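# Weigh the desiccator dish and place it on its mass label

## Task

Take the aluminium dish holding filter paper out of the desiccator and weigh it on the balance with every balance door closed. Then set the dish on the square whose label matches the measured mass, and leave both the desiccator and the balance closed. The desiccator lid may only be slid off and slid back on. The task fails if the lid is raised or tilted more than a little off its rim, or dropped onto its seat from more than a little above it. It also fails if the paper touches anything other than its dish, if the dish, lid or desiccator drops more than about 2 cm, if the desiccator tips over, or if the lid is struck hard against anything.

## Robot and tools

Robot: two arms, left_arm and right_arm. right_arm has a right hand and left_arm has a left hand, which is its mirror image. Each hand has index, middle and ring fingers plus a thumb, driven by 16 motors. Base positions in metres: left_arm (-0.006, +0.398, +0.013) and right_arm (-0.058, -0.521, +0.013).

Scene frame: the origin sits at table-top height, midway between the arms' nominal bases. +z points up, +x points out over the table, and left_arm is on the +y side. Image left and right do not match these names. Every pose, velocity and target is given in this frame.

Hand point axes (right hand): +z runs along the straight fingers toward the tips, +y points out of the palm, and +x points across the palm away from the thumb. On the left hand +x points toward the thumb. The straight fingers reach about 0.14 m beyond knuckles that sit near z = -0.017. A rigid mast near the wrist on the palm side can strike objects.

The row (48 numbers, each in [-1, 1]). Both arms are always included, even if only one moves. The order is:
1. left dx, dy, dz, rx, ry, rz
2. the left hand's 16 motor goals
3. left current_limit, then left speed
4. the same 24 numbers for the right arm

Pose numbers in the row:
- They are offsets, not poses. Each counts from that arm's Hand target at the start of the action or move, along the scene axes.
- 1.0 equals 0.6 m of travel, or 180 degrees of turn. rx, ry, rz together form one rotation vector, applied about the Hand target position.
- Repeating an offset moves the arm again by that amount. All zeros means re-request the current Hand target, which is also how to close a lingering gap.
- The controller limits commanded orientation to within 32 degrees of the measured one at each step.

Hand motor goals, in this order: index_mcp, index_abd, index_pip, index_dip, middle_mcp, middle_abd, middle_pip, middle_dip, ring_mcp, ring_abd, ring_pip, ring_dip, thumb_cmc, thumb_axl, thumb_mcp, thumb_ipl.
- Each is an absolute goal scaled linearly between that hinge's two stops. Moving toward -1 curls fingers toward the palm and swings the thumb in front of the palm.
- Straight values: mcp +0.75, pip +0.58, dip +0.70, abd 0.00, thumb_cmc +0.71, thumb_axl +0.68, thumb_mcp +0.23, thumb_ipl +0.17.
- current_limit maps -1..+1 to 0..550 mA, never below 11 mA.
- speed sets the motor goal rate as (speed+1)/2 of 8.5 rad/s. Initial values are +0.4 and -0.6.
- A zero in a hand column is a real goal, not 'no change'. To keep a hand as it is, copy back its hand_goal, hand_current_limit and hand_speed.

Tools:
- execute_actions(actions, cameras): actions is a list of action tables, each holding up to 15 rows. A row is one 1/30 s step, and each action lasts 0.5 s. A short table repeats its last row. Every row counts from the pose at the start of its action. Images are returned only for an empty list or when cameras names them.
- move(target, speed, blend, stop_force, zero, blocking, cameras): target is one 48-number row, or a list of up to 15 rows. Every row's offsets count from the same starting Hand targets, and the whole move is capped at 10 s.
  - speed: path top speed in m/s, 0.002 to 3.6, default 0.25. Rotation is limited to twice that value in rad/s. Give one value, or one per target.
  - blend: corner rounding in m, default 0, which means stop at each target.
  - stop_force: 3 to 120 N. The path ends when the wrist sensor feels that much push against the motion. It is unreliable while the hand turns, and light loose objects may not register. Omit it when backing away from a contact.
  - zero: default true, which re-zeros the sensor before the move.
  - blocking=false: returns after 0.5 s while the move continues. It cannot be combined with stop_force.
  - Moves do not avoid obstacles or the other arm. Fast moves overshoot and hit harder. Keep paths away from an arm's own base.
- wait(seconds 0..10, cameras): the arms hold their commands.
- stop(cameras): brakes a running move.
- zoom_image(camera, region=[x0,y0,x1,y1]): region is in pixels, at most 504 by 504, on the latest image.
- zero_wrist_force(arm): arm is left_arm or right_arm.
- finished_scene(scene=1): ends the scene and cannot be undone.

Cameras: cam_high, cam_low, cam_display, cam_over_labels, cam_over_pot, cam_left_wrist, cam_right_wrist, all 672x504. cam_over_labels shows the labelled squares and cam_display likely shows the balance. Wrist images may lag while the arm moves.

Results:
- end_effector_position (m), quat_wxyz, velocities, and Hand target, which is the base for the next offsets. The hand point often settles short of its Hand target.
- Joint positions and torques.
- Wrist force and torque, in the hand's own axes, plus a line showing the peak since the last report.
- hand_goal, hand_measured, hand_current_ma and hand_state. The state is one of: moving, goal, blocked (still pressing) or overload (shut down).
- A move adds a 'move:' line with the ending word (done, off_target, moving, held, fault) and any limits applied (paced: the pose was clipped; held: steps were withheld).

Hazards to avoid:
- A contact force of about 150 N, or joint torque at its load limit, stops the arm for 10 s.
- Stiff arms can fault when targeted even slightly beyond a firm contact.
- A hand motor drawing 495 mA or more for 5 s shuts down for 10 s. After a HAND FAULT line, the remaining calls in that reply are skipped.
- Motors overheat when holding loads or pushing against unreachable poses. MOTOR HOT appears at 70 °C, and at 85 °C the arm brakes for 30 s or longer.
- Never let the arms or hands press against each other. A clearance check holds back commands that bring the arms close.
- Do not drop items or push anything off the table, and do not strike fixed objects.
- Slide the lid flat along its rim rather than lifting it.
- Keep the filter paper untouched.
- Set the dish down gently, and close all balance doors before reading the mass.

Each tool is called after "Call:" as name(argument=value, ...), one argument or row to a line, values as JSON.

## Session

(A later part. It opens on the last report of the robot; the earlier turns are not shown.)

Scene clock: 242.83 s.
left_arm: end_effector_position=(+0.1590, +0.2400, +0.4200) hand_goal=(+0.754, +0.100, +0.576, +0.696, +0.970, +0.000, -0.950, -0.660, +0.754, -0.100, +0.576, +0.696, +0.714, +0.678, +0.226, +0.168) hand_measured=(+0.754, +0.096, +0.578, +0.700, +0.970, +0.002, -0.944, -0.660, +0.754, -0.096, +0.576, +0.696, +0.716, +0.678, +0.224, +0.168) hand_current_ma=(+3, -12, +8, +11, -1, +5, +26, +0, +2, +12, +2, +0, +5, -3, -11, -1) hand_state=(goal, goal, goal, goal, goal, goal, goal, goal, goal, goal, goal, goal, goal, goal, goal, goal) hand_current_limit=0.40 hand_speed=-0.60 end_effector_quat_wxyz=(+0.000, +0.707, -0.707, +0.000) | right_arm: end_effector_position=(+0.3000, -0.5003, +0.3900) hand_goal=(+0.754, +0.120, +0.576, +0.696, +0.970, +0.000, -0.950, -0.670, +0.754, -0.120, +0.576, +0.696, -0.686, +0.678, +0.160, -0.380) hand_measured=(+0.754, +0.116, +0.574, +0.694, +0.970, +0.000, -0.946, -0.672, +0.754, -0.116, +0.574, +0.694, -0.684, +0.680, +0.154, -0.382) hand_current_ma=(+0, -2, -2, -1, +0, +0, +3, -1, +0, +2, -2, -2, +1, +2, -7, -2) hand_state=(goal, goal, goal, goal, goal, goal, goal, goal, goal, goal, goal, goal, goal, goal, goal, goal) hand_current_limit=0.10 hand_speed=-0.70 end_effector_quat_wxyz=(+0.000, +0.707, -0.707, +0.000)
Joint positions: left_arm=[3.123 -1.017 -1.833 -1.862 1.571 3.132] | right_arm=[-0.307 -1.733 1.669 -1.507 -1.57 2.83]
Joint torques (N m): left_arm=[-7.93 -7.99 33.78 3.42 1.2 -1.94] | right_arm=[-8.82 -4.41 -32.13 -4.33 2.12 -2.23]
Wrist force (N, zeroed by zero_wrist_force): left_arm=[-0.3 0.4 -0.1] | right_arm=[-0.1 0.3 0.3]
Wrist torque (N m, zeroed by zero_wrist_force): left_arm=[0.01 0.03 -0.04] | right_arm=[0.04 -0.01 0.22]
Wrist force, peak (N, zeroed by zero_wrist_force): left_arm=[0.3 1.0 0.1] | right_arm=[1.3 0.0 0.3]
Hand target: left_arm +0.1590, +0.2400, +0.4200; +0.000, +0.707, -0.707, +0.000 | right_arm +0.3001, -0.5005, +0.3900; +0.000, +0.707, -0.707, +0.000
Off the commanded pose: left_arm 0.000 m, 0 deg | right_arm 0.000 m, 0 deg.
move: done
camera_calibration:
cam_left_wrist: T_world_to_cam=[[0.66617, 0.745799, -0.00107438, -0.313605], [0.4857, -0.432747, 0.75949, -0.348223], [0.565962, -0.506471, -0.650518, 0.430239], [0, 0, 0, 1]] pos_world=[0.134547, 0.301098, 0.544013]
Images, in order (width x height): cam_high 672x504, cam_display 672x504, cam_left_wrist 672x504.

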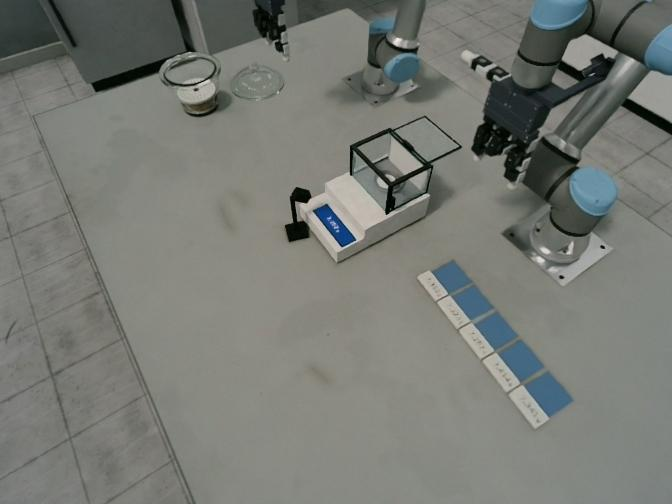

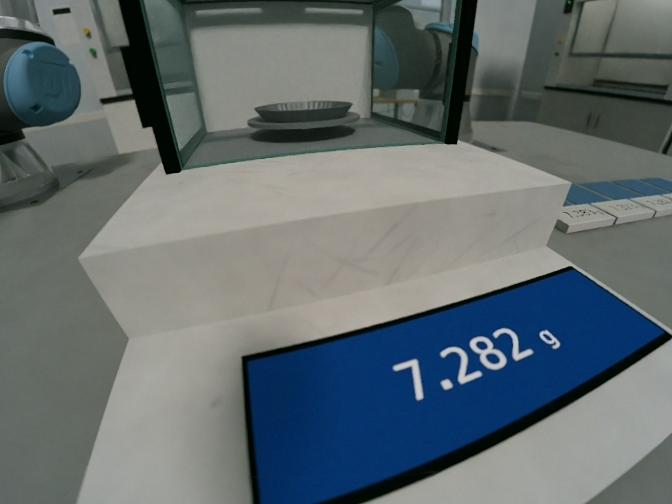

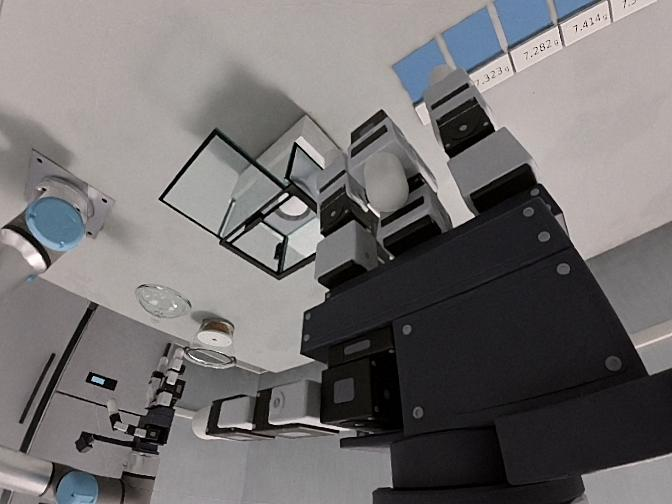

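Call:
move(
  target=[
    [0,-0.349,-0.1,0,0,0, 0.754,0.1,0.576,0.696,0.97,0,-0.95,-0.66,0.754,-0.1,0.576,0.696,0.714,0.678,0.226,0.168,0.4,-0.6, 0.0912,-0.494,-0.3167,0,-0.25,0, 0.959,0,-0.50,-0.42,0.959,0,-0.50,-0.42,0.959,0,-0.445,-0.464,-0.686,0.678,0.16,-0.38,0.4,-0.6],
    [0,-0.349,-0.1375,0,0,0, 0.754,0.1,0.576,0.696,0.97,0,-0.95,-0.66,0.754,-0.1,0.576,0.696,0.714,0.678,0.226,0.168,0.4,-0.6, 0.0912,-0.494,-0.3167,0,-0.25,0, 0.959,0,-0.50,-0.42,0.959,0,-0.50,-0.42,0.959,0,-0.445,-0.464,-0.686,0.678,0.16,-0.38,0.4,-0.6],
  ],
  speed=[0.15,0.05],
  cameras=["cam_left_wrist","cam_display","cam_high","cam_low","cam_right_wrist","cam_over_pot"],
)

Call:
zoom_image(
  camera="cam_left_wrist",
  region=[150, 20, 450, 280],
)

Call:
zoom_image(
  camera="cam_low",
  region=[240, 120, 360, 220],
)

Call:
zoom_image(
  camera="cam_high",
  region=[330, 90, 460, 220],
)

Scene clock: 247.87 s.
left_arm: end_effector_position=(+0.1590, +0.0306, +0.3377) hand_goal=(+0.754, +0.100, +0.576, +0.696, +0.970, +0.000, -0.950, -0.660, +0.754, -0.100, +0.576, +0.696, +0.714, +0.678, +0.226, +0.168) hand_measured=(+0.754, +0.096, +0.578, +0.700, +0.970, +0.002, -0.944, -0.660, +0.754, -0.096, +0.576, +0.696, +0.716, +0.678, +0.224, +0.168) hand_current_ma=(+3, -12, +8, +11, -1, +5, +26, +0, +2, +12, +2, +0, +5, -3, -11, -1) hand_state=(goal, goal, goal, goal, goal, goal, goal, goal, goal, goal, goal, goal, goal, goal, goal, goal) hand_current_limit=0.40 hand_speed=-0.60 end_effector_quat_wxyz=(+0.000, +0.707, -0.707, +0.000) | right_arm: end_effector_position=(+0.3548, -0.7969, +0.2000) hand_goal=(+0.960, +0.000, -0.500, -0.420, +0.960, +0.000, -0.500, -0.420, +0.960, +0.000, -0.444, -0.464, -0.686, +0.678, +0.160, -0.380) hand_measured=(+0.952, +0.002, -0.496, -0.418, +0.956, +0.000, -0.500, -0.422, +0.952, -0.002, -0.440, -0.460, -0.684, +0.680, +0.154, -0.382) hand_current_ma=(-8, +2, +3, +2, -3, +0, +0, -1, -8, -1, +3, +2, +1, +2, -7, -2) hand_state=(goal, goal, goal, goal, goal, goal, goal, goal, goal, goal, goal, goal, goal, goal, goal, goal) hand_current_limit=0.40 hand_speed=-0.60 end_effector_quat_wxyz=(-0.271, +0.653, -0.653, +0.271)
Joint positions: left_arm=[2.507 -1.367 -1.836 -1.509 1.571 2.516] | right_arm=[-1.077 -1.582 2.178 -2.606 -0.896 2.216]
Joint torques (N m): left_arm=[-6.63 7.52 9.77 3.72 -0.84 -2.09] | right_arm=[-8.69 -9.03 -14.58 -4.9 3.28 -1.87]
Wrist force (N, zeroed by zero_wrist_force): left_arm=[-0.1 0.1 0.0] | right_arm=[-0.5 2.2 -0.1]
Wrist torque (N m, zeroed by zero_wrist_force): left_arm=[-0.02 0.00 -0.02] | right_arm=[0.30 0.05 0.27]
Wrist force, peak (N, zeroed by zero_wrist_force): left_arm=[-0.4 0.5 0.4] | right_arm=[0.2 2.7 -0.1]
Hand target: left_arm +0.1590, +0.0306, +0.3375; +0.000, +0.707, -0.707, +0.000 | right_arm +0.3548, -0.7969, +0.2000; -0.271, +0.653, -0.653, +0.271
Off the commanded pose: left_arm 0.000 m, 0 deg | right_arm 0.000 m, 0 deg.
move: done
camera_calibration:
cam_left_wrist: T_world_to_cam=[[0.666127, 0.745838, -0.000925331, -0.157448], [0.485646, -0.432801, 0.759494, -0.376318], [0.566059, -0.506369, -0.650514, 0.270627], [0, 0, 0, 1]] pos_world=[0.134447, 0.0915971, 0.461712]
cam_right_wrist: T_world_to_cam=[[-0.43762, 0.793292, -0.423293, 0.909567], [-0.0890426, 0.430217, 0.898323, 0.159192], [0.89474, 0.430815, -0.117635, 0.180555], [0, 0, 0, 1]] pos_world=[0.25067, -0.867825, 0.263247]
Images, in order (width x height): cam_high 672x504, cam_low 672x504, cam_display 672x504, cam_over_pot 672x504, cam_left_wrist 672x504, cam_right_wrist 672x504.

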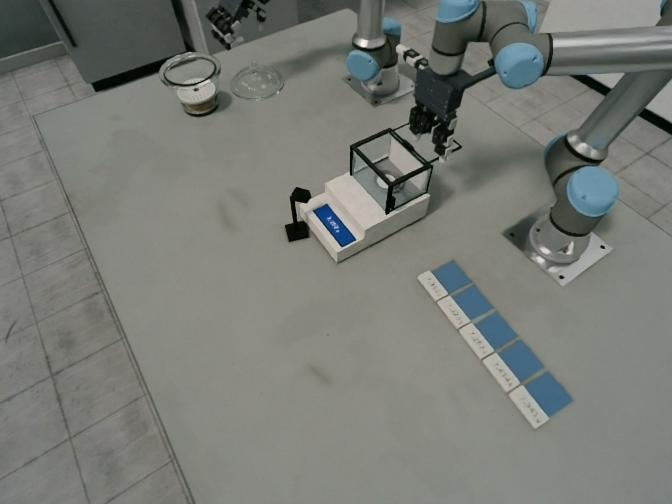

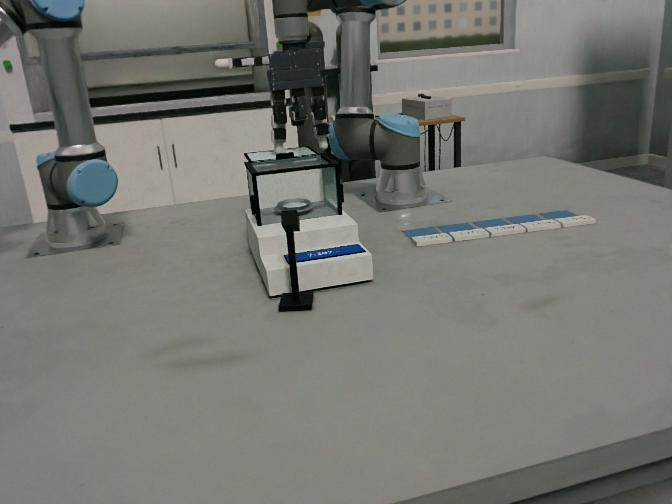

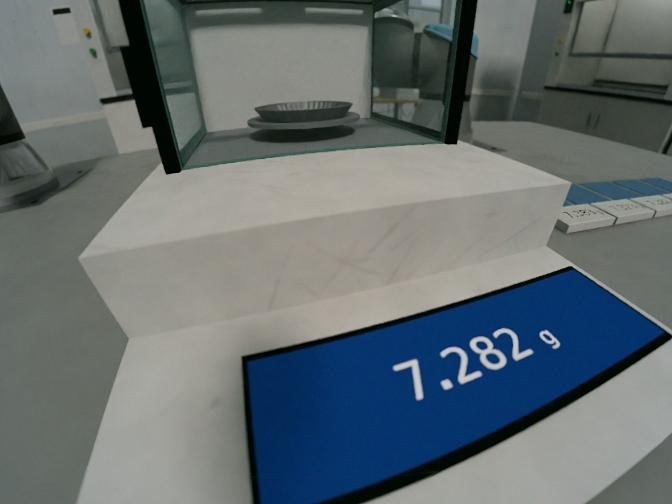

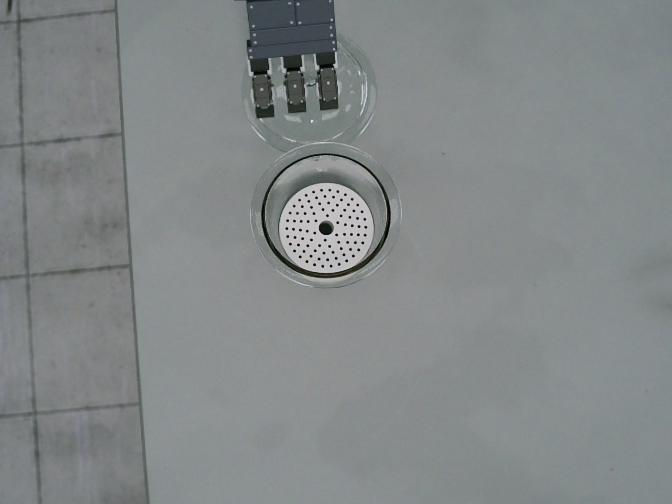

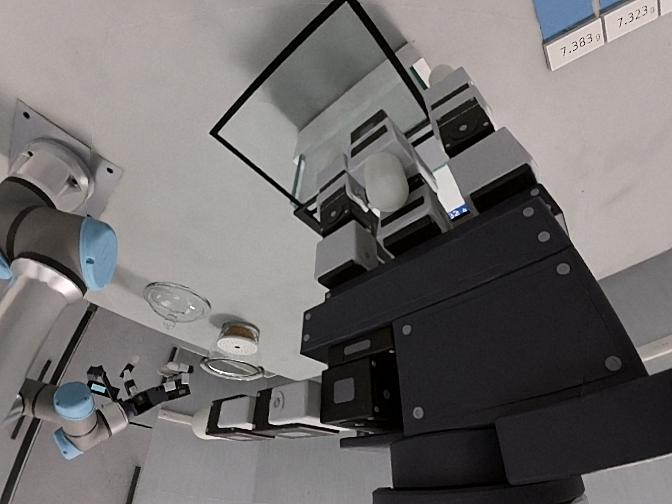

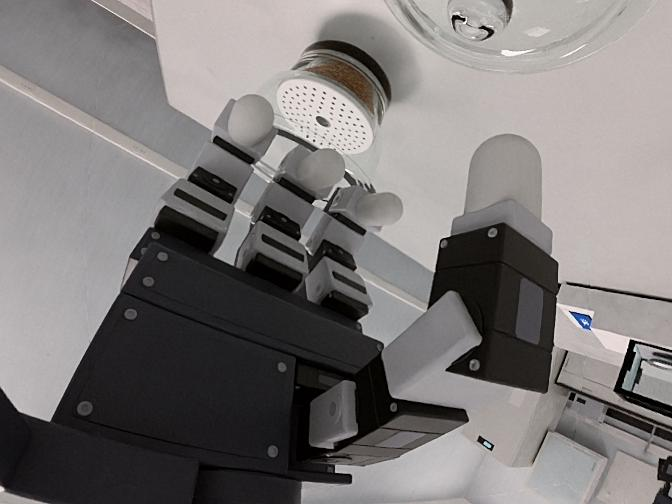

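Scaled by 1.680 from the camera's 672x504 image, which has a finer 960x720 frame.

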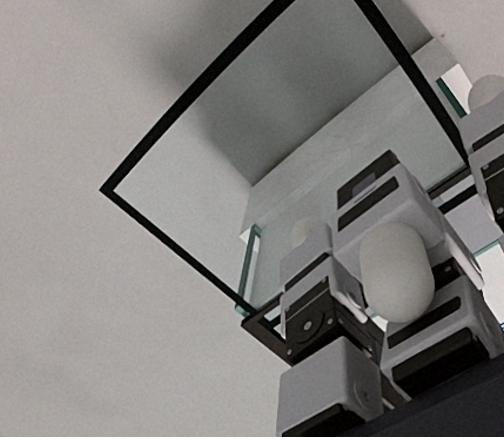

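Scaled by 4.200.

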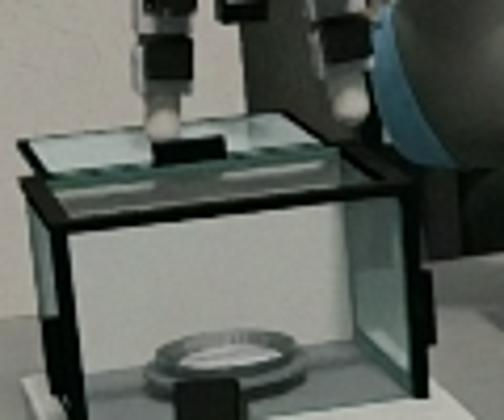

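Scaled by 3.877.

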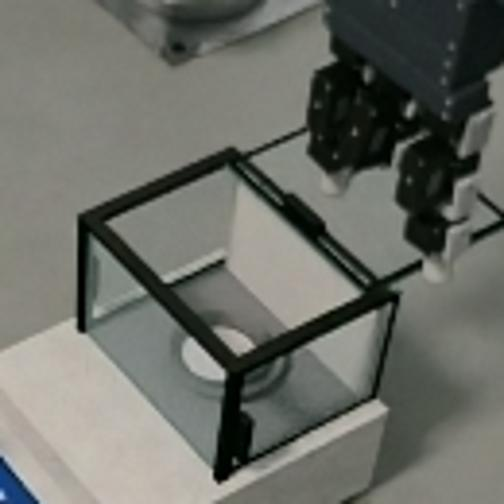

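Call:
move(
  target=[
    [0,0.0117,0,0,0,0, 0.754,0.1,0.576,0.696,0.97,0,-0.95,-0.66,0.754,-0.1,0.576,0.696,0.714,0.678,0.226,0.168,0.4,-0.6, 0,0,-0.0,0,0,0, 0.959,0,-0.50,-0.42,0.959,0,-0.50,-0.42,0.959,0,-0.445,-0.464,-0.686,0.678,0.16,-0.38,0.4,-0.6],
    [0.1,0.0117,0,0,0,0, 0.754,0.1,0.576,0.696,0.97,0,-0.95,-0.66,0.754,-0.1,0.576,0.696,0.714,0.678,0.226,0.168,0.4,-0.6, 0,0,-0.15,0,0,0, 0.959,0,-0.50,-0.42,0.959,0,-0.50,-0.42,0.959,0,-0.445,-0.464,-0.686,0.678,0.16,-0.38,0.4,-0.6],
  ],
  speed=[0.03,0.04],
  cameras=["cam_left_wrist","cam_high","cam_low","cam_right_wrist"],
)

Call:
zoom_image(
  camera="cam_low",
  region=[240, 120, 360, 220],
)

Call:
zoom_image(
  camera="cam_high",
  region=[330, 90, 460, 220],
)

Call:
zoom_image(
  camera="cam_right_wrist",
  region=[270, 0, 570, 250],
)

Scene clock: 252.33 s.
left_arm: end_effector_position=(+0.2189, +0.0376, +0.3375) hand_goal=(+0.754, +0.100, +0.576, +0.696, +0.970, +0.000, -0.950, -0.660, +0.754, -0.100, +0.576, +0.696, +0.714, +0.678, +0.226, +0.168) hand_measured=(+0.744, +0.102, +0.570, +0.694, +0.970, +0.002, -0.944, -0.660, +0.754, -0.096, +0.576, +0.696, +0.716, +0.678, +0.224, +0.168) hand_current_ma=(-43, +9, -19, -4, -1, +5, +26, +0, +2, +12, +2, +0, +5, -3, -11, -1) hand_state=(goal, goal, goal, goal, goal, goal, goal, goal, goal, goal, goal, goal, goal, goal, goal, goal) hand_current_limit=0.40 hand_speed=-0.60 end_effector_quat_wxyz=(+0.000, +0.707, -0.707, +0.000) | right_arm: end_effector_position=(+0.3547, -0.7969, +0.1101) hand_goal=(+0.960, +0.000, -0.500, -0.420, +0.960, +0.000, -0.500, -0.420, +0.960, +0.000, -0.444, -0.464, -0.686, +0.678, +0.160, -0.380) hand_measured=(+0.952, +0.002, -0.496, -0.418, +0.956, +0.000, -0.500, -0.422, +0.952, -0.002, -0.440, -0.460, -0.684, +0.680, +0.154, -0.382) hand_current_ma=(-8, +2, +3, +2, -3, +0, +0, -1, -8, -1, +3, +2, +1, +2, -7, -2) hand_state=(goal, goal, goal, goal, goal, goal, goal, goal, goal, goal, goal, goal, goal, goal, goal, goal) hand_current_limit=0.40 hand_speed=-0.60 end_effector_quat_wxyz=(-0.271, +0.653, -0.653, +0.271)
Joint positions: left_arm=[2.599 -1.449 -1.769 -1.494 1.571 2.608] | right_arm=[-1.077 -1.401 2.288 -2.897 -0.896 2.216]
Joint torques (N m): left_arm=[9.08 10.35 33.57 3.84 -1.33 1.65] | right_arm=[6.56 -11.38 -9.93 -4.94 1.22 1.36]
Wrist force (N, zeroed by zero_wrist_force): left_arm=[-0.1 0.5 -0.2] | right_arm=[-0.5 2.4 -0.5]
Wrist torque (N m, zeroed by zero_wrist_force): left_arm=[-0.09 0.08 -0.06] | right_arm=[0.35 0.06 0.23]
Wrist force, peak (N, zeroed by zero_wrist_force): left_arm=[0.0 1.4 -0.5] | right_arm=[-0.6 2.6 -0.3]
Hand target: left_arm +0.2190, +0.0376, +0.3375; +0.000, +0.707, -0.707, +0.000 | right_arm +0.3548, -0.7969, +0.1100; -0.271, +0.653, -0.653, +0.271
Off the commanded pose: left_arm 0.000 m, 0 deg | right_arm 0.000 m, 0 deg.
move: done
camera_calibration:
cam_left_wrist: T_world_to_cam=[[0.666128, 0.745837, -0.00102545, -0.202591], [0.485724, -0.43277, 0.759462, -0.402279], [0.565991, -0.506397, -0.650551, 0.240112], [0, 0, 0, 1]] pos_world=[0.194447, 0.0985973, 0.461513]
cam_right_wrist: T_world_to_cam=[[-0.437549, 0.793325, -0.423303, 0.871561], [-0.0890044, 0.430236, 0.898318, 0.239994], [0.894779, 0.430734, -0.11764, 0.170034], [0, 0, 0, 1]] pos_world=[0.250569, -0.867925, 0.173347]
Images, in order (width x height): cam_high 672x504, cam_low 672x504, cam_left_wrist 672x504, cam_right_wrist 672x504.

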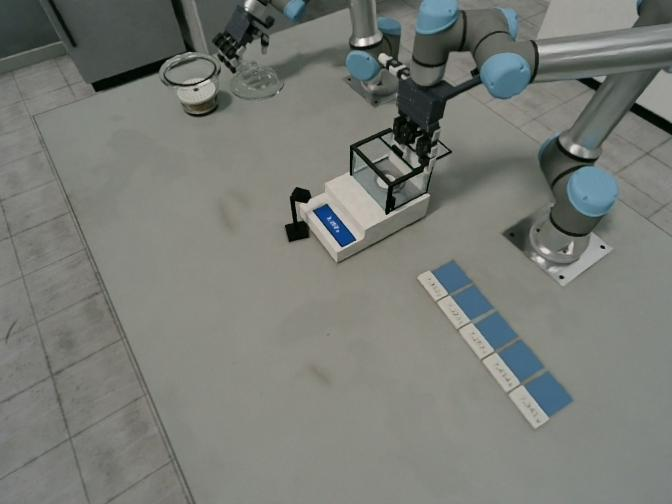

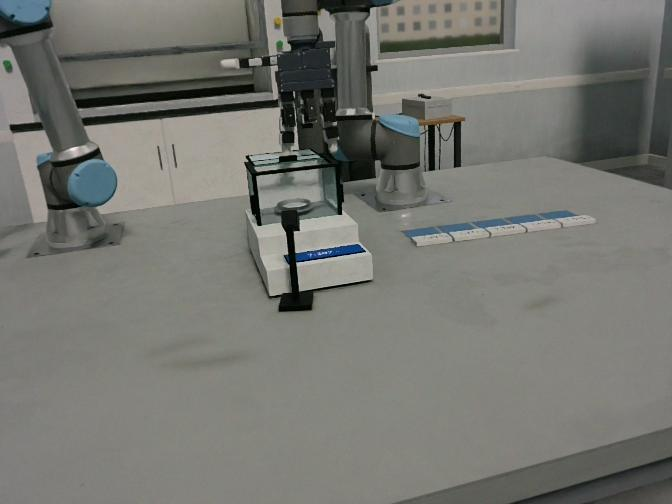

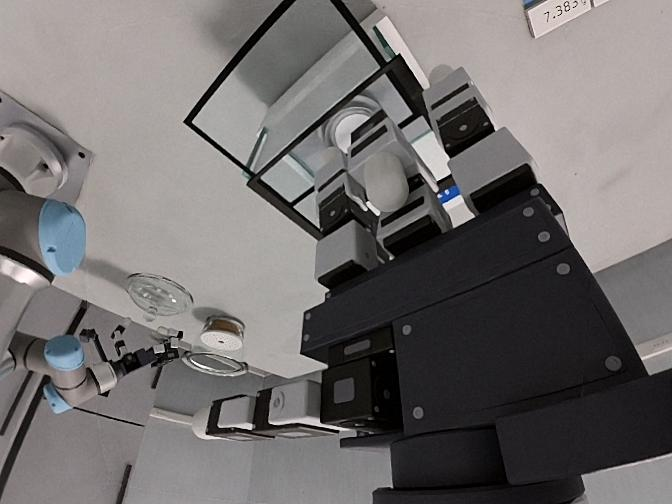

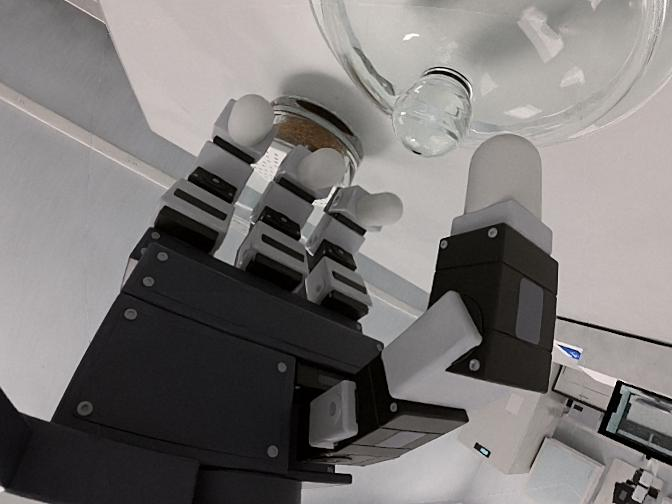

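Scaled by 4.200.

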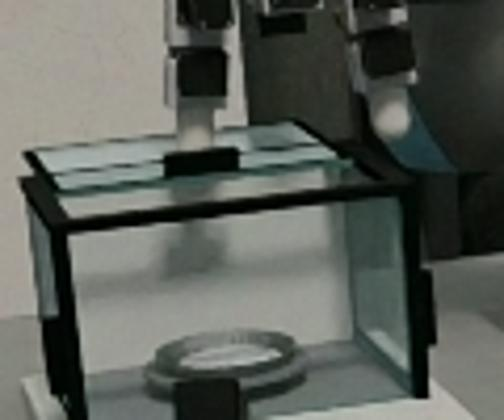

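Scaled by 3.877.

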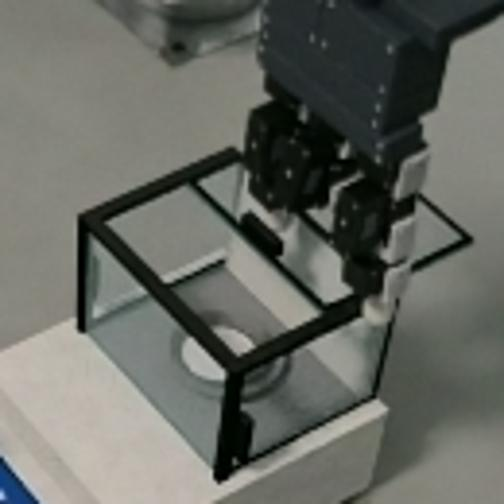

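Scaled by 1.680 from the camera's 672x504 image, which has a finer 960x720 frame.

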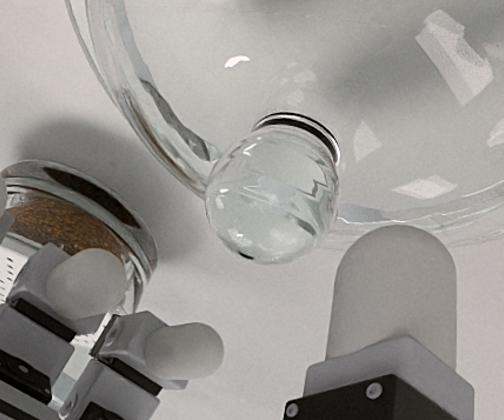

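Call:
move(
  target=[0.14,0,0,0,0,0, 0.754,0.1,0.576,0.696,0.97,0,-0.95,-0.66,0.754,-0.1,0.576,0.696,0.714,0.678,0.226,0.168,0.4,-0.6, 0,0,-0.0683,0,0,0, 0.959,0,-0.50,-0.42,0.959,0,-0.50,-0.42,0.959,0,-0.445,-0.464,-0.686,0.678,0.16,-0.38,0.4,-0.6],
  speed=0.03,
  stop_force=4,
  cameras=["cam_left_wrist","cam_high","cam_low","cam_right_wrist","cam_display"],
)

Call:
zoom_image(
  camera="cam_low",
  region=[240, 120, 360, 220],
)

Call:
zoom_image(
  camera="cam_high",
  region=[330, 90, 460, 220],
)

Call:
zoom_image(
  camera="cam_right_wrist",
  region=[270, 50, 570, 300],
)

Scene clock: 256.93 s.
left_arm: end_effector_position=(+0.3030, +0.0376, +0.3375) hand_goal=(+0.754, +0.100, +0.576, +0.696, +0.970, +0.000, -0.950, -0.660, +0.754, -0.100, +0.576, +0.696, +0.714, +0.678, +0.226, +0.168) hand_measured=(+0.730, +0.106, +0.562, +0.690, +0.970, +0.002, -0.944, -0.660, +0.754, -0.096, +0.576, +0.696, +0.716, +0.678, +0.224, +0.168) hand_current_ma=(-105, +21, -56, -24, -1, +5, +26, +0, +2, +12, +2, +0, +5, -3, -11, -1) hand_state=(blocked, goal, goal, goal, goal, goal, goal, goal, goal, goal, goal, goal, goal, goal, goal, goal) hand_current_limit=0.40 hand_speed=-0.60 end_effector_quat_wxyz=(+0.000, +0.707, -0.707, +0.000) | right_arm: end_effector_position=(+0.3548, -0.7969, +0.0690) hand_goal=(+0.960, +0.000, -0.500, -0.420, +0.960, +0.000, -0.500, -0.420, +0.960, +0.000, -0.444, -0.464, -0.686, +0.678, +0.160, -0.380) hand_measured=(+0.952, +0.002, -0.496, -0.418, +0.956, +0.000, -0.500, -0.422, +0.952, -0.002, -0.440, -0.460, -0.684, +0.680, +0.154, -0.382) hand_current_ma=(-8, +2, +3, +2, -3, +0, +0, -1, -8, -1, +3, +2, +1, +2, -7, -2) hand_state=(goal, goal, goal, goal, goal, goal, goal, goal, goal, goal, goal, goal, goal, goal, goal, goal) hand_current_limit=0.40 hand_speed=-0.60 end_effector_quat_wxyz=(-0.271, +0.653, -0.653, +0.271)
Joint positions: left_arm=[2.683 -1.598 -1.628 -1.486 1.571 2.692] | right_arm=[-1.077 -1.295 2.319 -3.034 -0.896 2.216]
Joint torques (N m): left_arm=[9.09 16.3 34.14 1.21 -0.81 1.62] | right_arm=[-3.33 -15.39 -7.52 -4.96 0.84 1.48]
Wrist force (N, zeroed by zero_wrist_force): left_arm=[0.1 1.8 -1.2] | right_arm=[-0.4 2.2 -0.5]
Wrist torque (N m, zeroed by zero_wrist_force): left_arm=[-0.01 0.08 -0.04] | right_arm=[0.31 0.04 0.21]
Wrist force, peak (N, zeroed by zero_wrist_force): left_arm=[0.2 1.8 -1.4] | right_arm=[-0.2 2.4 -0.5]
Hand target: left_arm +0.3030, +0.0376, +0.3375; +0.000, +0.707, -0.707, +0.000 | right_arm +0.3548, -0.7969, +0.0690; -0.271, +0.653, -0.653, +0.271
Off the commanded pose: left_arm 0.000 m, 0 deg | right_arm 0.000 m, 0 deg.
move: done
camera_calibration:
cam_left_wrist: T_world_to_cam=[[0.66617, 0.745799, -0.00107438, -0.258531], [0.4857, -0.432747, 0.75949, -0.443088], [0.565962, -0.506471, -0.650518, 0.192568], [0, 0, 0, 1]] pos_world=[0.278447, 0.0985976, 0.461513]
cam_right_wrist: T_world_to_cam=[[-0.43762, 0.793292, -0.423293, 0.854116], [-0.0890426, 0.430217, 0.898323, 0.276872], [0.89474, 0.430815, -0.117635, 0.165145], [0, 0, 0, 1]] pos_world=[0.25067, -0.867825, 0.132247]
Images, in order (width x height): cam_high 672x504, cam_low 672x504, cam_display 672x504, cam_left_wrist 672x504, cam_right_wrist 672x504.

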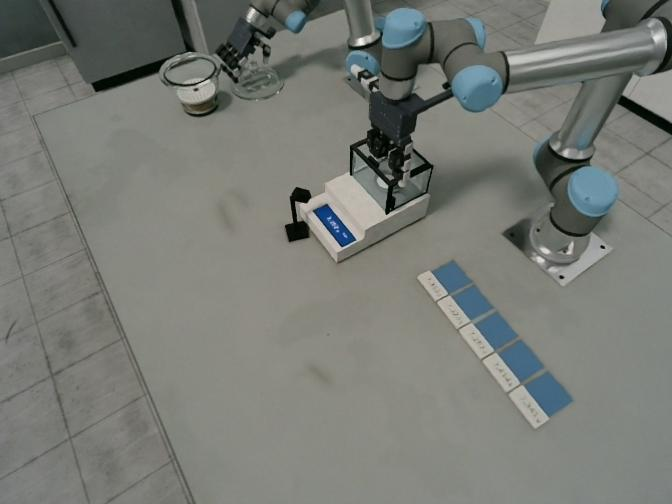

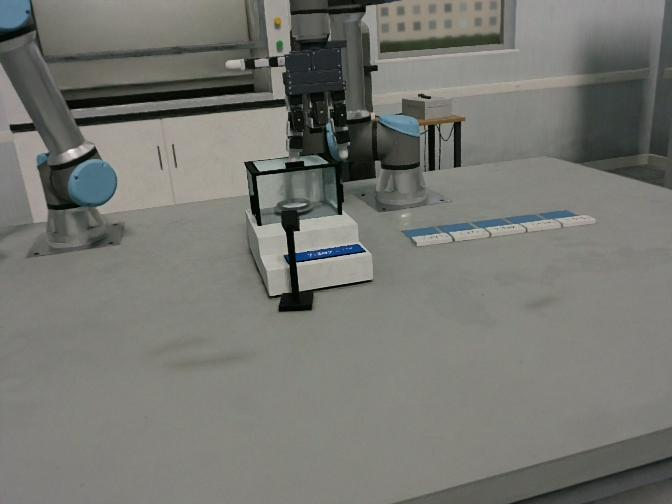

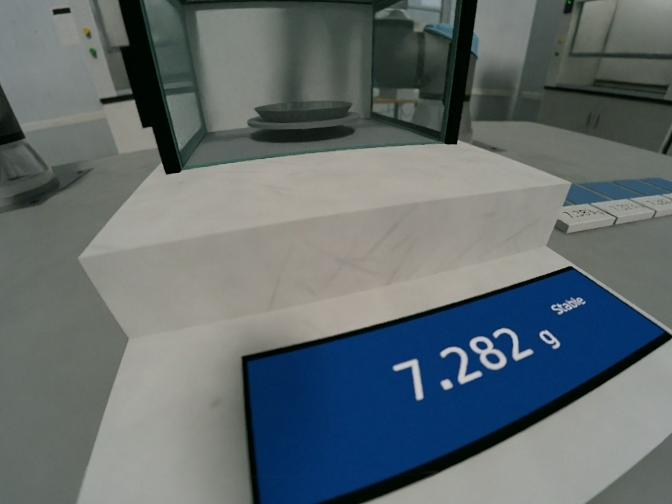

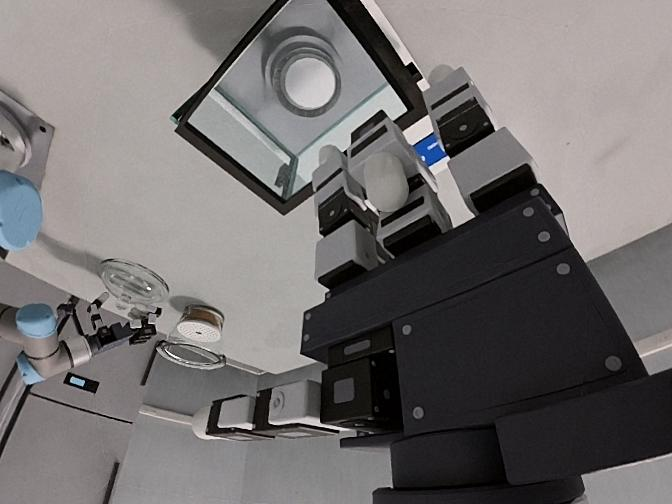

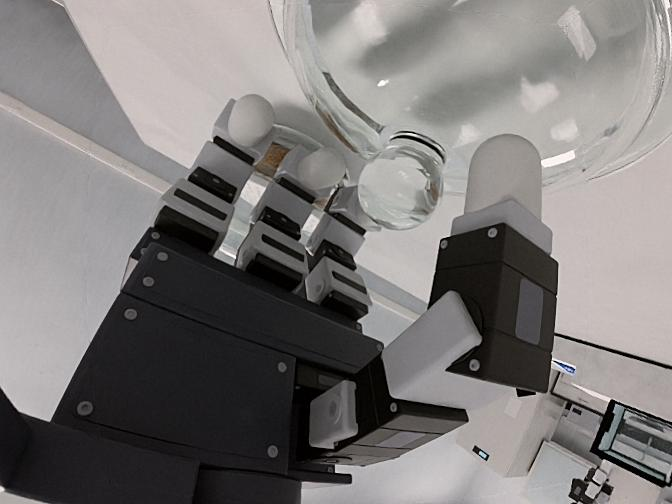

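Scaled by 4.200.

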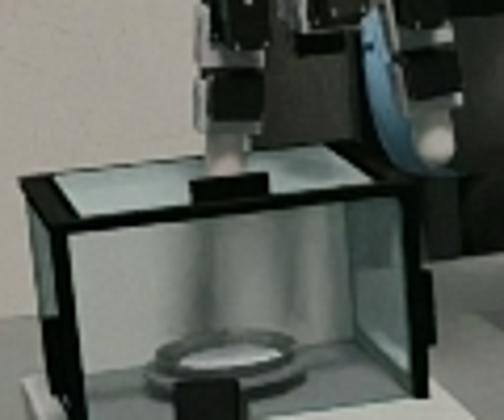

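Scaled by 3.877.

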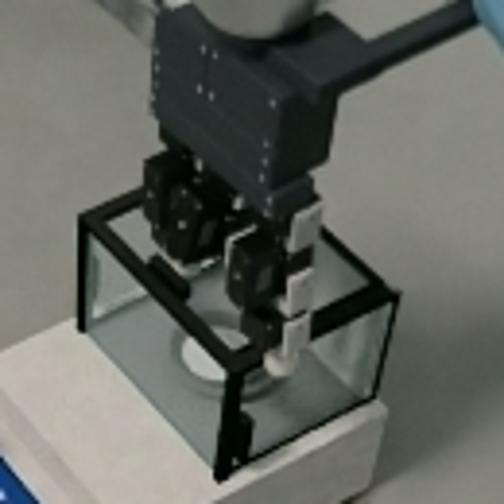

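Scaled by 1.680 from the camera's 672x504 image, which has a finer 960x720 frame.

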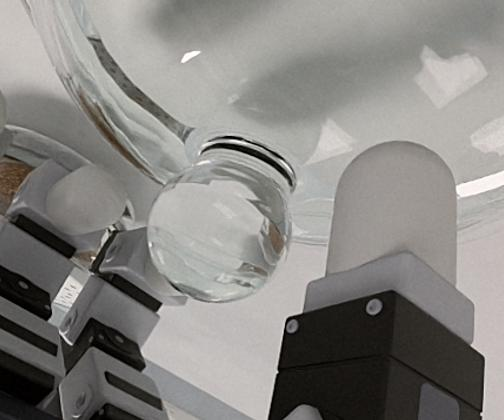

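Call:
move(
  target=[
    [-0.01,0,0,0,0,0, 0.754,0.1,0.576,0.696,0.97,0,-0.95,-0.66,0.754,-0.1,0.576,0.696,0.714,0.678,0.226,0.168,0.4,-0.6, 0,0,-0.005,0,0,0, 0.959,0,-0.50,-0.42,0.959,0,-0.50,-0.42,0.959,0,-0.445,-0.464,-0.686,0.678,0.16,-0.38,0.4,-0.8],
    [-0.01,0,0.08,0,0,0, 0.754,0.1,0.576,0.696,0.97,0,-0.95,-0.66,0.754,-0.1,0.576,0.696,0.714,0.678,0.226,0.168,0.4,-0.6, 0,0,-0.005,0,0,0, 0.88,0,-0.61,-0.29,0.88,0,-0.61,-0.29,0.959,0,-0.445,-0.464,-0.686,0.678,0.12,-0.459,0.4,-0.8],
    [0.085,-0.0117,0.08,0,0,0, 0.754,0.1,0.576,0.696,0.97,0,-0.95,-0.66,0.754,-0.1,0.576,0.696,0.714,0.678,0.226,0.168,0.4,-0.6, 0,0,-0.005,0,0,0, 0.72,0,-0.63,-0.29,0.72,0,-0.63,-0.29,0.959,0,-0.445,-0.464,-0.686,0.678,0.0,-0.568,0.1,-0.9],
  ],
  speed=0.1,
  cameras=["cam_display","cam_right_wrist"],
)

Call:
zoom_image(
  camera="cam_right_wrist",
  region=[270, 50, 570, 300],
)

Scene clock: 262.10 s.
left_arm: end_effector_position=(+0.3540, +0.0306, +0.3855) hand_goal=(+0.754, +0.100, +0.576, +0.696, +0.970, +0.000, -0.950, -0.660, +0.754, -0.100, +0.576, +0.696, +0.714, +0.678, +0.226, +0.168) hand_measured=(+0.750, +0.102, +0.574, +0.692, +0.970, +0.002, -0.944, -0.660, +0.754, -0.096, +0.576, +0.696, +0.716, +0.678, +0.224, +0.168) hand_current_ma=(-14, +9, -11, -11, -1, +5, +26, +0, +2, +12, +2, +0, +5, -3, -12, -1) hand_state=(goal, goal, goal, goal, goal, goal, goal, goal, goal, goal, goal, goal, goal, goal, goal, goal) hand_current_limit=0.40 hand_speed=-0.60 end_effector_quat_wxyz=(+0.000, +0.707, -0.707, +0.000) | right_arm: end_effector_position=(+0.3548, -0.7969, +0.0660) hand_goal=(+0.720, +0.000, -0.630, -0.290, +0.720, +0.000, -0.630, -0.290, +0.960, +0.000, -0.444, -0.464, -0.686, +0.678, +0.000, -0.568) hand_measured=(+0.762, +0.002, -0.622, -0.292, +0.742, +0.000, -0.622, -0.292, +0.952, -0.002, -0.440, -0.460, -0.684, +0.680, +0.056, -0.526) hand_current_ma=(+94, +2, +7, -1, +39, +0, +7, -1, -8, -1, +3, +2, +1, +2, +185, +134) hand_state=(blocked, goal, goal, goal, blocked, goal, goal, goal, goal, goal, goal, goal, goal, goal, blocked, blocked) hand_current_limit=0.10 hand_speed=-0.90 end_effector_quat_wxyz=(-0.271, +0.653, -0.653, +0.271)
Joint positions: left_arm=[2.712 -1.703 -1.391 -1.618 1.571 2.721] | right_arm=[-1.077 -1.287 2.321 -3.044 -0.896 2.216]
Joint torques (N m): left_arm=[8.49 22.19 34.25 0.88 1.08 1.58] | right_arm=[0.97 -16.12 -8.44 -3.81 -0.37 0.36]
Wrist force (N, zeroed by zero_wrist_force): left_arm=[-0.1 0.3 0.0] | right_arm=[-0.1 3.1 1.1]
Wrist torque (N m, zeroed by zero_wrist_force): left_arm=[0.02 0.02 -0.10] | right_arm=[0.35 0.02 0.22]
Wrist force, peak (N, zeroed by zero_wrist_force): left_arm=[0.0 1.7 -1.6] | right_arm=[-0.3 3.4 1.4]
Hand target: left_arm +0.3540, +0.0306, +0.3855; +0.000, +0.707, -0.707, +0.000 | right_arm +0.3548, -0.7969, +0.0660; -0.271, +0.653, -0.653, +0.271
Off the commanded pose: left_arm 0.000 m, 0 deg | right_arm 0.000 m, 0 deg.
move: done
camera_calibration:
cam_right_wrist: T_world_to_cam=[[-0.437549, 0.793325, -0.423303, 0.852858], [-0.0890044, 0.430236, 0.898318, 0.279575], [0.894779, 0.430734, -0.11764, 0.164713], [0, 0, 0, 1]] pos_world=[0.250669, -0.867825, 0.129247]
Images, in order (width x height): cam_display 672x504, cam_right_wrist 672x504.

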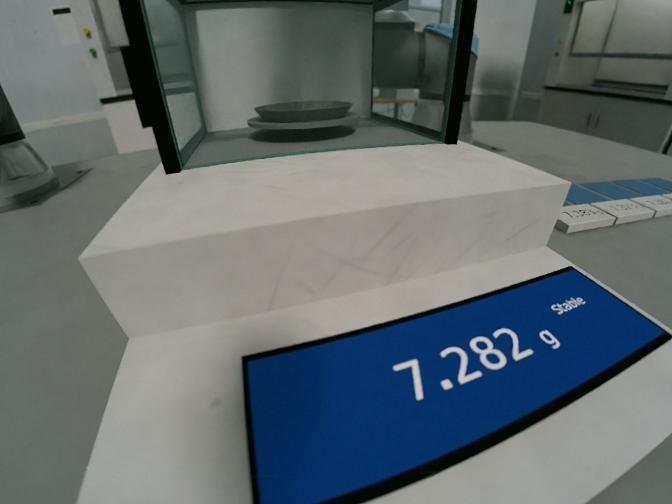

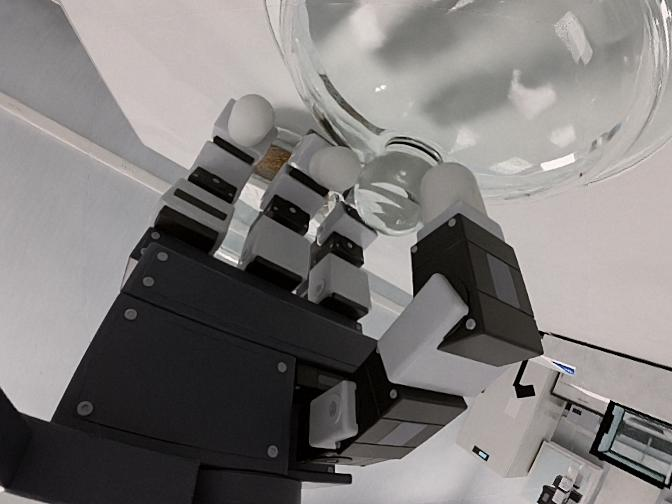

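Scaled by 1.680 from the camera's 672x504 image, which has a finer 960x720 frame.

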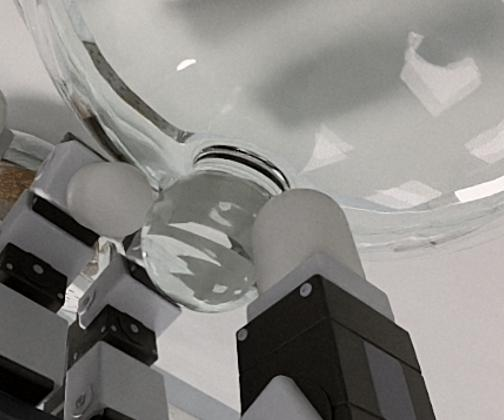

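Call:
move(
  target=[
    [0,0,-0.08,0,0,0, 0.754,0.1,0.576,0.696,0.97,0,-0.95,-0.66,0.754,-0.1,0.576,0.696,0.714,0.678,0.226,0.168,0.4,-0.6, 0,0,0,0,0,0, 0.60,0,-0.66,-0.29,0.60,0,-0.66,-0.29,0.959,0,-0.445,-0.464,-0.686,0.678,-0.112,-0.643,0.7,-0.9],
    [-0.05,0,-0.08,0,0,0, 0.754,0.1,0.576,0.696,0.97,0,-0.95,-0.66,0.754,-0.1,0.576,0.696,0.714,0.678,0.226,0.168,0.4,-0.6, 0,0,0.00333,0,0,0, 0.60,0,-0.66,-0.29,0.60,0,-0.66,-0.29,0.959,0,-0.445,-0.464,-0.686,0.678,-0.112,-0.643,0.7,-0.9],
  ],
  speed=[0.05,0.04],
  cameras=[],
)

Scene clock: 266.73 s.
left_arm: end_effector_position=(+0.3242, +0.0306, +0.3375) hand_goal=(+0.754, +0.100, +0.576, +0.696, +0.970, +0.000, -0.950, -0.660, +0.754, -0.100, +0.576, +0.696, +0.714, +0.678, +0.226, +0.168) hand_measured=(+0.758, +0.102, +0.578, +0.696, +0.970, +0.002, -0.944, -0.660, +0.754, -0.096, +0.576, +0.696, +0.716, +0.678, +0.224, +0.168) hand_current_ma=(+17, +9, +7, -1, -1, +5, +26, +0, +2, +12, +2, +0, +5, -3, -12, -1) hand_state=(goal, goal, goal, goal, goal, goal, goal, goal, goal, goal, goal, goal, goal, goal, goal, goal) hand_current_limit=0.40 hand_speed=-0.60 end_effector_quat_wxyz=(+0.000, +0.707, -0.707, +0.000) | right_arm: end_effector_position=(+0.3548, -0.7969, +0.0680) hand_goal=(+0.600, +0.000, -0.660, -0.290, +0.600, +0.000, -0.660, -0.290, +0.960, +0.000, -0.444, -0.464, -0.686, +0.678, -0.112, -0.642) hand_measured=(+0.724, +0.000, -0.612, -0.280, +0.698, +0.000, -0.622, -0.282, +0.952, -0.002, -0.440, -0.460, -0.680, +0.682, +0.064, -0.528) hand_current_ma=(+435, +0, +104, +13, +316, +0, +72, +7, -8, -1, +3, +2, +5, +4, +468, +467) hand_state=(blocked, goal, blocked, goal, blocked, goal, blocked, goal, goal, goal, goal, goal, goal, goal, blocked, blocked) hand_current_limit=0.70 hand_speed=-0.90 end_effector_quat_wxyz=(-0.271, +0.653, -0.653, +0.271)
Joint positions: left_arm=[2.688 -1.648 -1.575 -1.489 1.571 2.698] | right_arm=[-1.077 -1.292 2.32 -3.038 -0.897 2.216]
Joint torques (N m): left_arm=[-7.83 33.95 7.87 3.63 -1.08 -2.1] | right_arm=[5.25 -43.79 -24.97 -1.37 -0.02 0.81]
Wrist force (N, zeroed by zero_wrist_force): left_arm=[-0.3 -0.2 -0.3] | right_arm=[-0.3 9.6 5.6]
Wrist torque (N m, zeroed by zero_wrist_force): left_arm=[0.08 0.05 -0.05] | right_arm=[0.61 0.05 0.22]
Wrist force, peak (N, zeroed by zero_wrist_force): left_arm=[-0.1 0.1 -0.8] | right_arm=[-0.3 9.7 5.7]
Hand target: left_arm +0.3240, +0.0306, +0.3375; +0.000, +0.707, -0.707, +0.000 | right_arm +0.3548, -0.7969, +0.0680; -0.271, +0.653, -0.653, +0.271
Off the commanded pose: left_arm 0.000 m, 0 deg | right_arm 0.000 m, 0 deg.
move: done
No camera images: "cameras" was empty.

Call:
move(
  target=[
    [-0.205,0.006,0,0,0,0, 0.754,0.1,0.576,0.696,0.97,0,-0.95,-0.66,0.754,-0.1,0.576,0.696,0.714,0.678,0.226,0.168,0.4,-0.6, 0,0,0.0033,0,0,0, 0.60,0,-0.66,-0.29,0.60,0,-0.66,-0.29,0.959,0,-0.445,-0.464,-0.686,0.678,-0.112,-0.643,0.7,-0.9],
  ],
  speed=[0.05],
  cameras=["cam_low","cam_right_wrist"],
)

Call:
zoom_image(
  camera="cam_low",
  region=[240, 120, 360, 220],
)

Call:
zoom_image(
  camera="cam_right_wrist",
  region=[270, 50, 570, 300],
)

Scene clock: 270.43 s.
left_arm: end_effector_position=(+0.2012, +0.0342, +0.3375) hand_goal=(+0.754, +0.100, +0.576, +0.696, +0.970, +0.000, -0.950, -0.660, +0.754, -0.100, +0.576, +0.696, +0.714, +0.678, +0.226, +0.168) hand_measured=(+0.780, +0.108, +0.592, +0.704, +0.970, +0.002, -0.944, -0.660, +0.754, -0.096, +0.576, +0.696, +0.716, +0.678, +0.224, +0.168) hand_current_ma=(+118, +25, +67, +29, -1, +5, +26, +0, +2, +12, +2, +0, +5, -3, -12, -1) hand_state=(blocked, goal, goal, goal, goal, goal, goal, goal, goal, goal, goal, goal, goal, goal, goal, goal) hand_current_limit=0.40 hand_speed=-0.60 end_effector_quat_wxyz=(+0.000, +0.707, -0.707, +0.000) | right_arm: end_effector_position=(+0.3548, -0.7969, +0.0700) hand_goal=(+0.600, +0.000, -0.660, -0.290, +0.600, +0.000, -0.660, -0.290, +0.960, +0.000, -0.444, -0.464, -0.686, +0.678, -0.112, -0.642) hand_measured=(+0.724, +0.000, -0.606, -0.276, +0.688, +0.000, -0.620, -0.278, +0.952, -0.002, -0.440, -0.460, -0.676, +0.686, +0.064, -0.528) hand_current_ma=(+434, +0, +122, +19, +272, +0, +81, +15, -8, -1, +3, +2, +11, +10, +468, +467) hand_state=(blocked, goal, blocked, goal, blocked, goal, blocked, goal, goal, goal, goal, goal, goal, goal, blocked, blocked) hand_current_limit=0.70 hand_speed=-0.90 end_effector_quat_wxyz=(-0.271, +0.653, -0.653, +0.271)
Joint positions: left_arm=[2.571 -1.426 -1.789 -1.497 1.571 2.58] | right_arm=[-1.077 -1.297 2.318 -3.031 -0.897 2.216]
Joint torques (N m): left_arm=[-7 22.02 8.53 0.13 1.23 -2.17] | right_arm=[8.95 -43.77 -25.2 -1.42 2.43 1.45]
Wrist force (N, zeroed by zero_wrist_force): left_arm=[0.4 -1.9 -1.4] | right_arm=[-0.2 10.2 5.9]
Wrist torque (N m, zeroed by zero_wrist_force): left_arm=[0.20 0.10 -0.02] | right_arm=[0.56 0.04 0.24]
Wrist force, peak (N, zeroed by zero_wrist_force): left_arm=[0.7 -1.5 -1.8] | right_arm=[-0.1 10.3 6.5]
Hand target: left_arm +0.2010, +0.0342, +0.3375; +0.000, +0.707, -0.707, +0.000 | right_arm +0.3548, -0.7969, +0.0700; -0.271, +0.653, -0.653, +0.271
Off the commanded pose: left_arm 0.000 m, 0 deg | right_arm 0.000 m, 0 deg.
move: done
camera_calibration:
cam_right_wrist: T_world_to_cam=[[-0.437549, 0.793325, -0.423303, 0.854551], [-0.0890044, 0.430236, 0.898318, 0.275982], [0.894779, 0.430734, -0.11764, 0.165184], [0, 0, 0, 1]] pos_world=[0.250669, -0.867825, 0.133247]
Images, in order (width x height): cam_low 672x504, cam_right_wrist 672x504.

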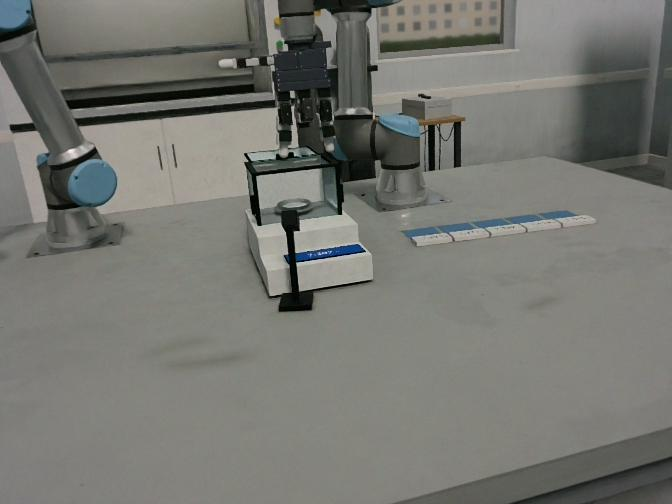

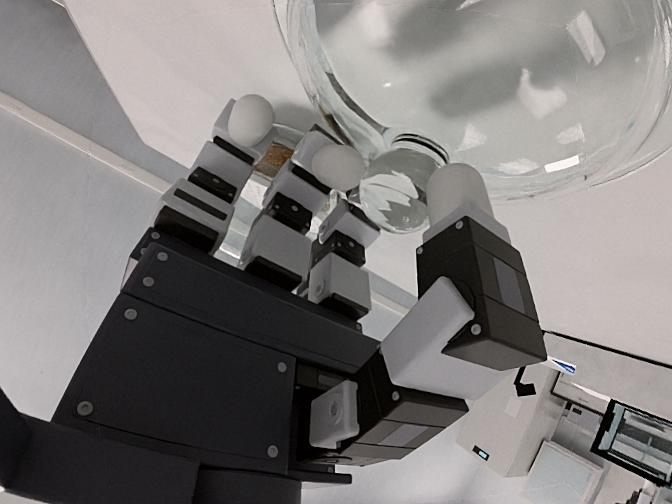

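Scaled by 4.200.

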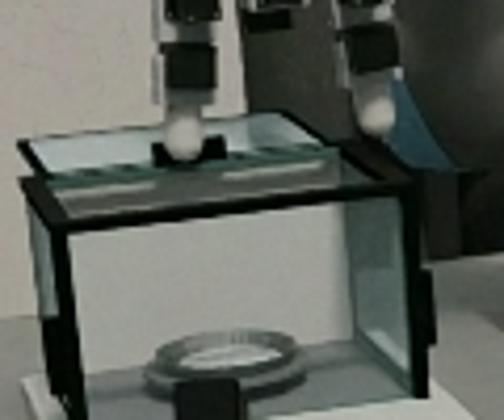

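Scaled by 1.680 from the camera's 672x504 image, which has a finer 960x720 frame.

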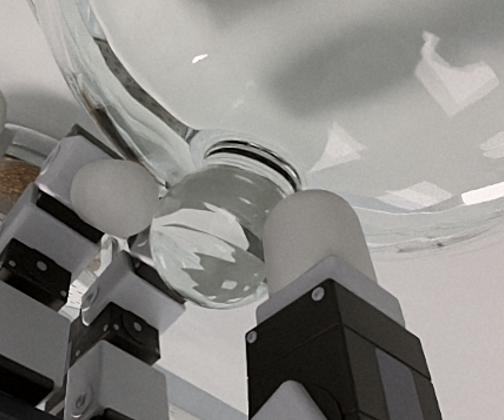

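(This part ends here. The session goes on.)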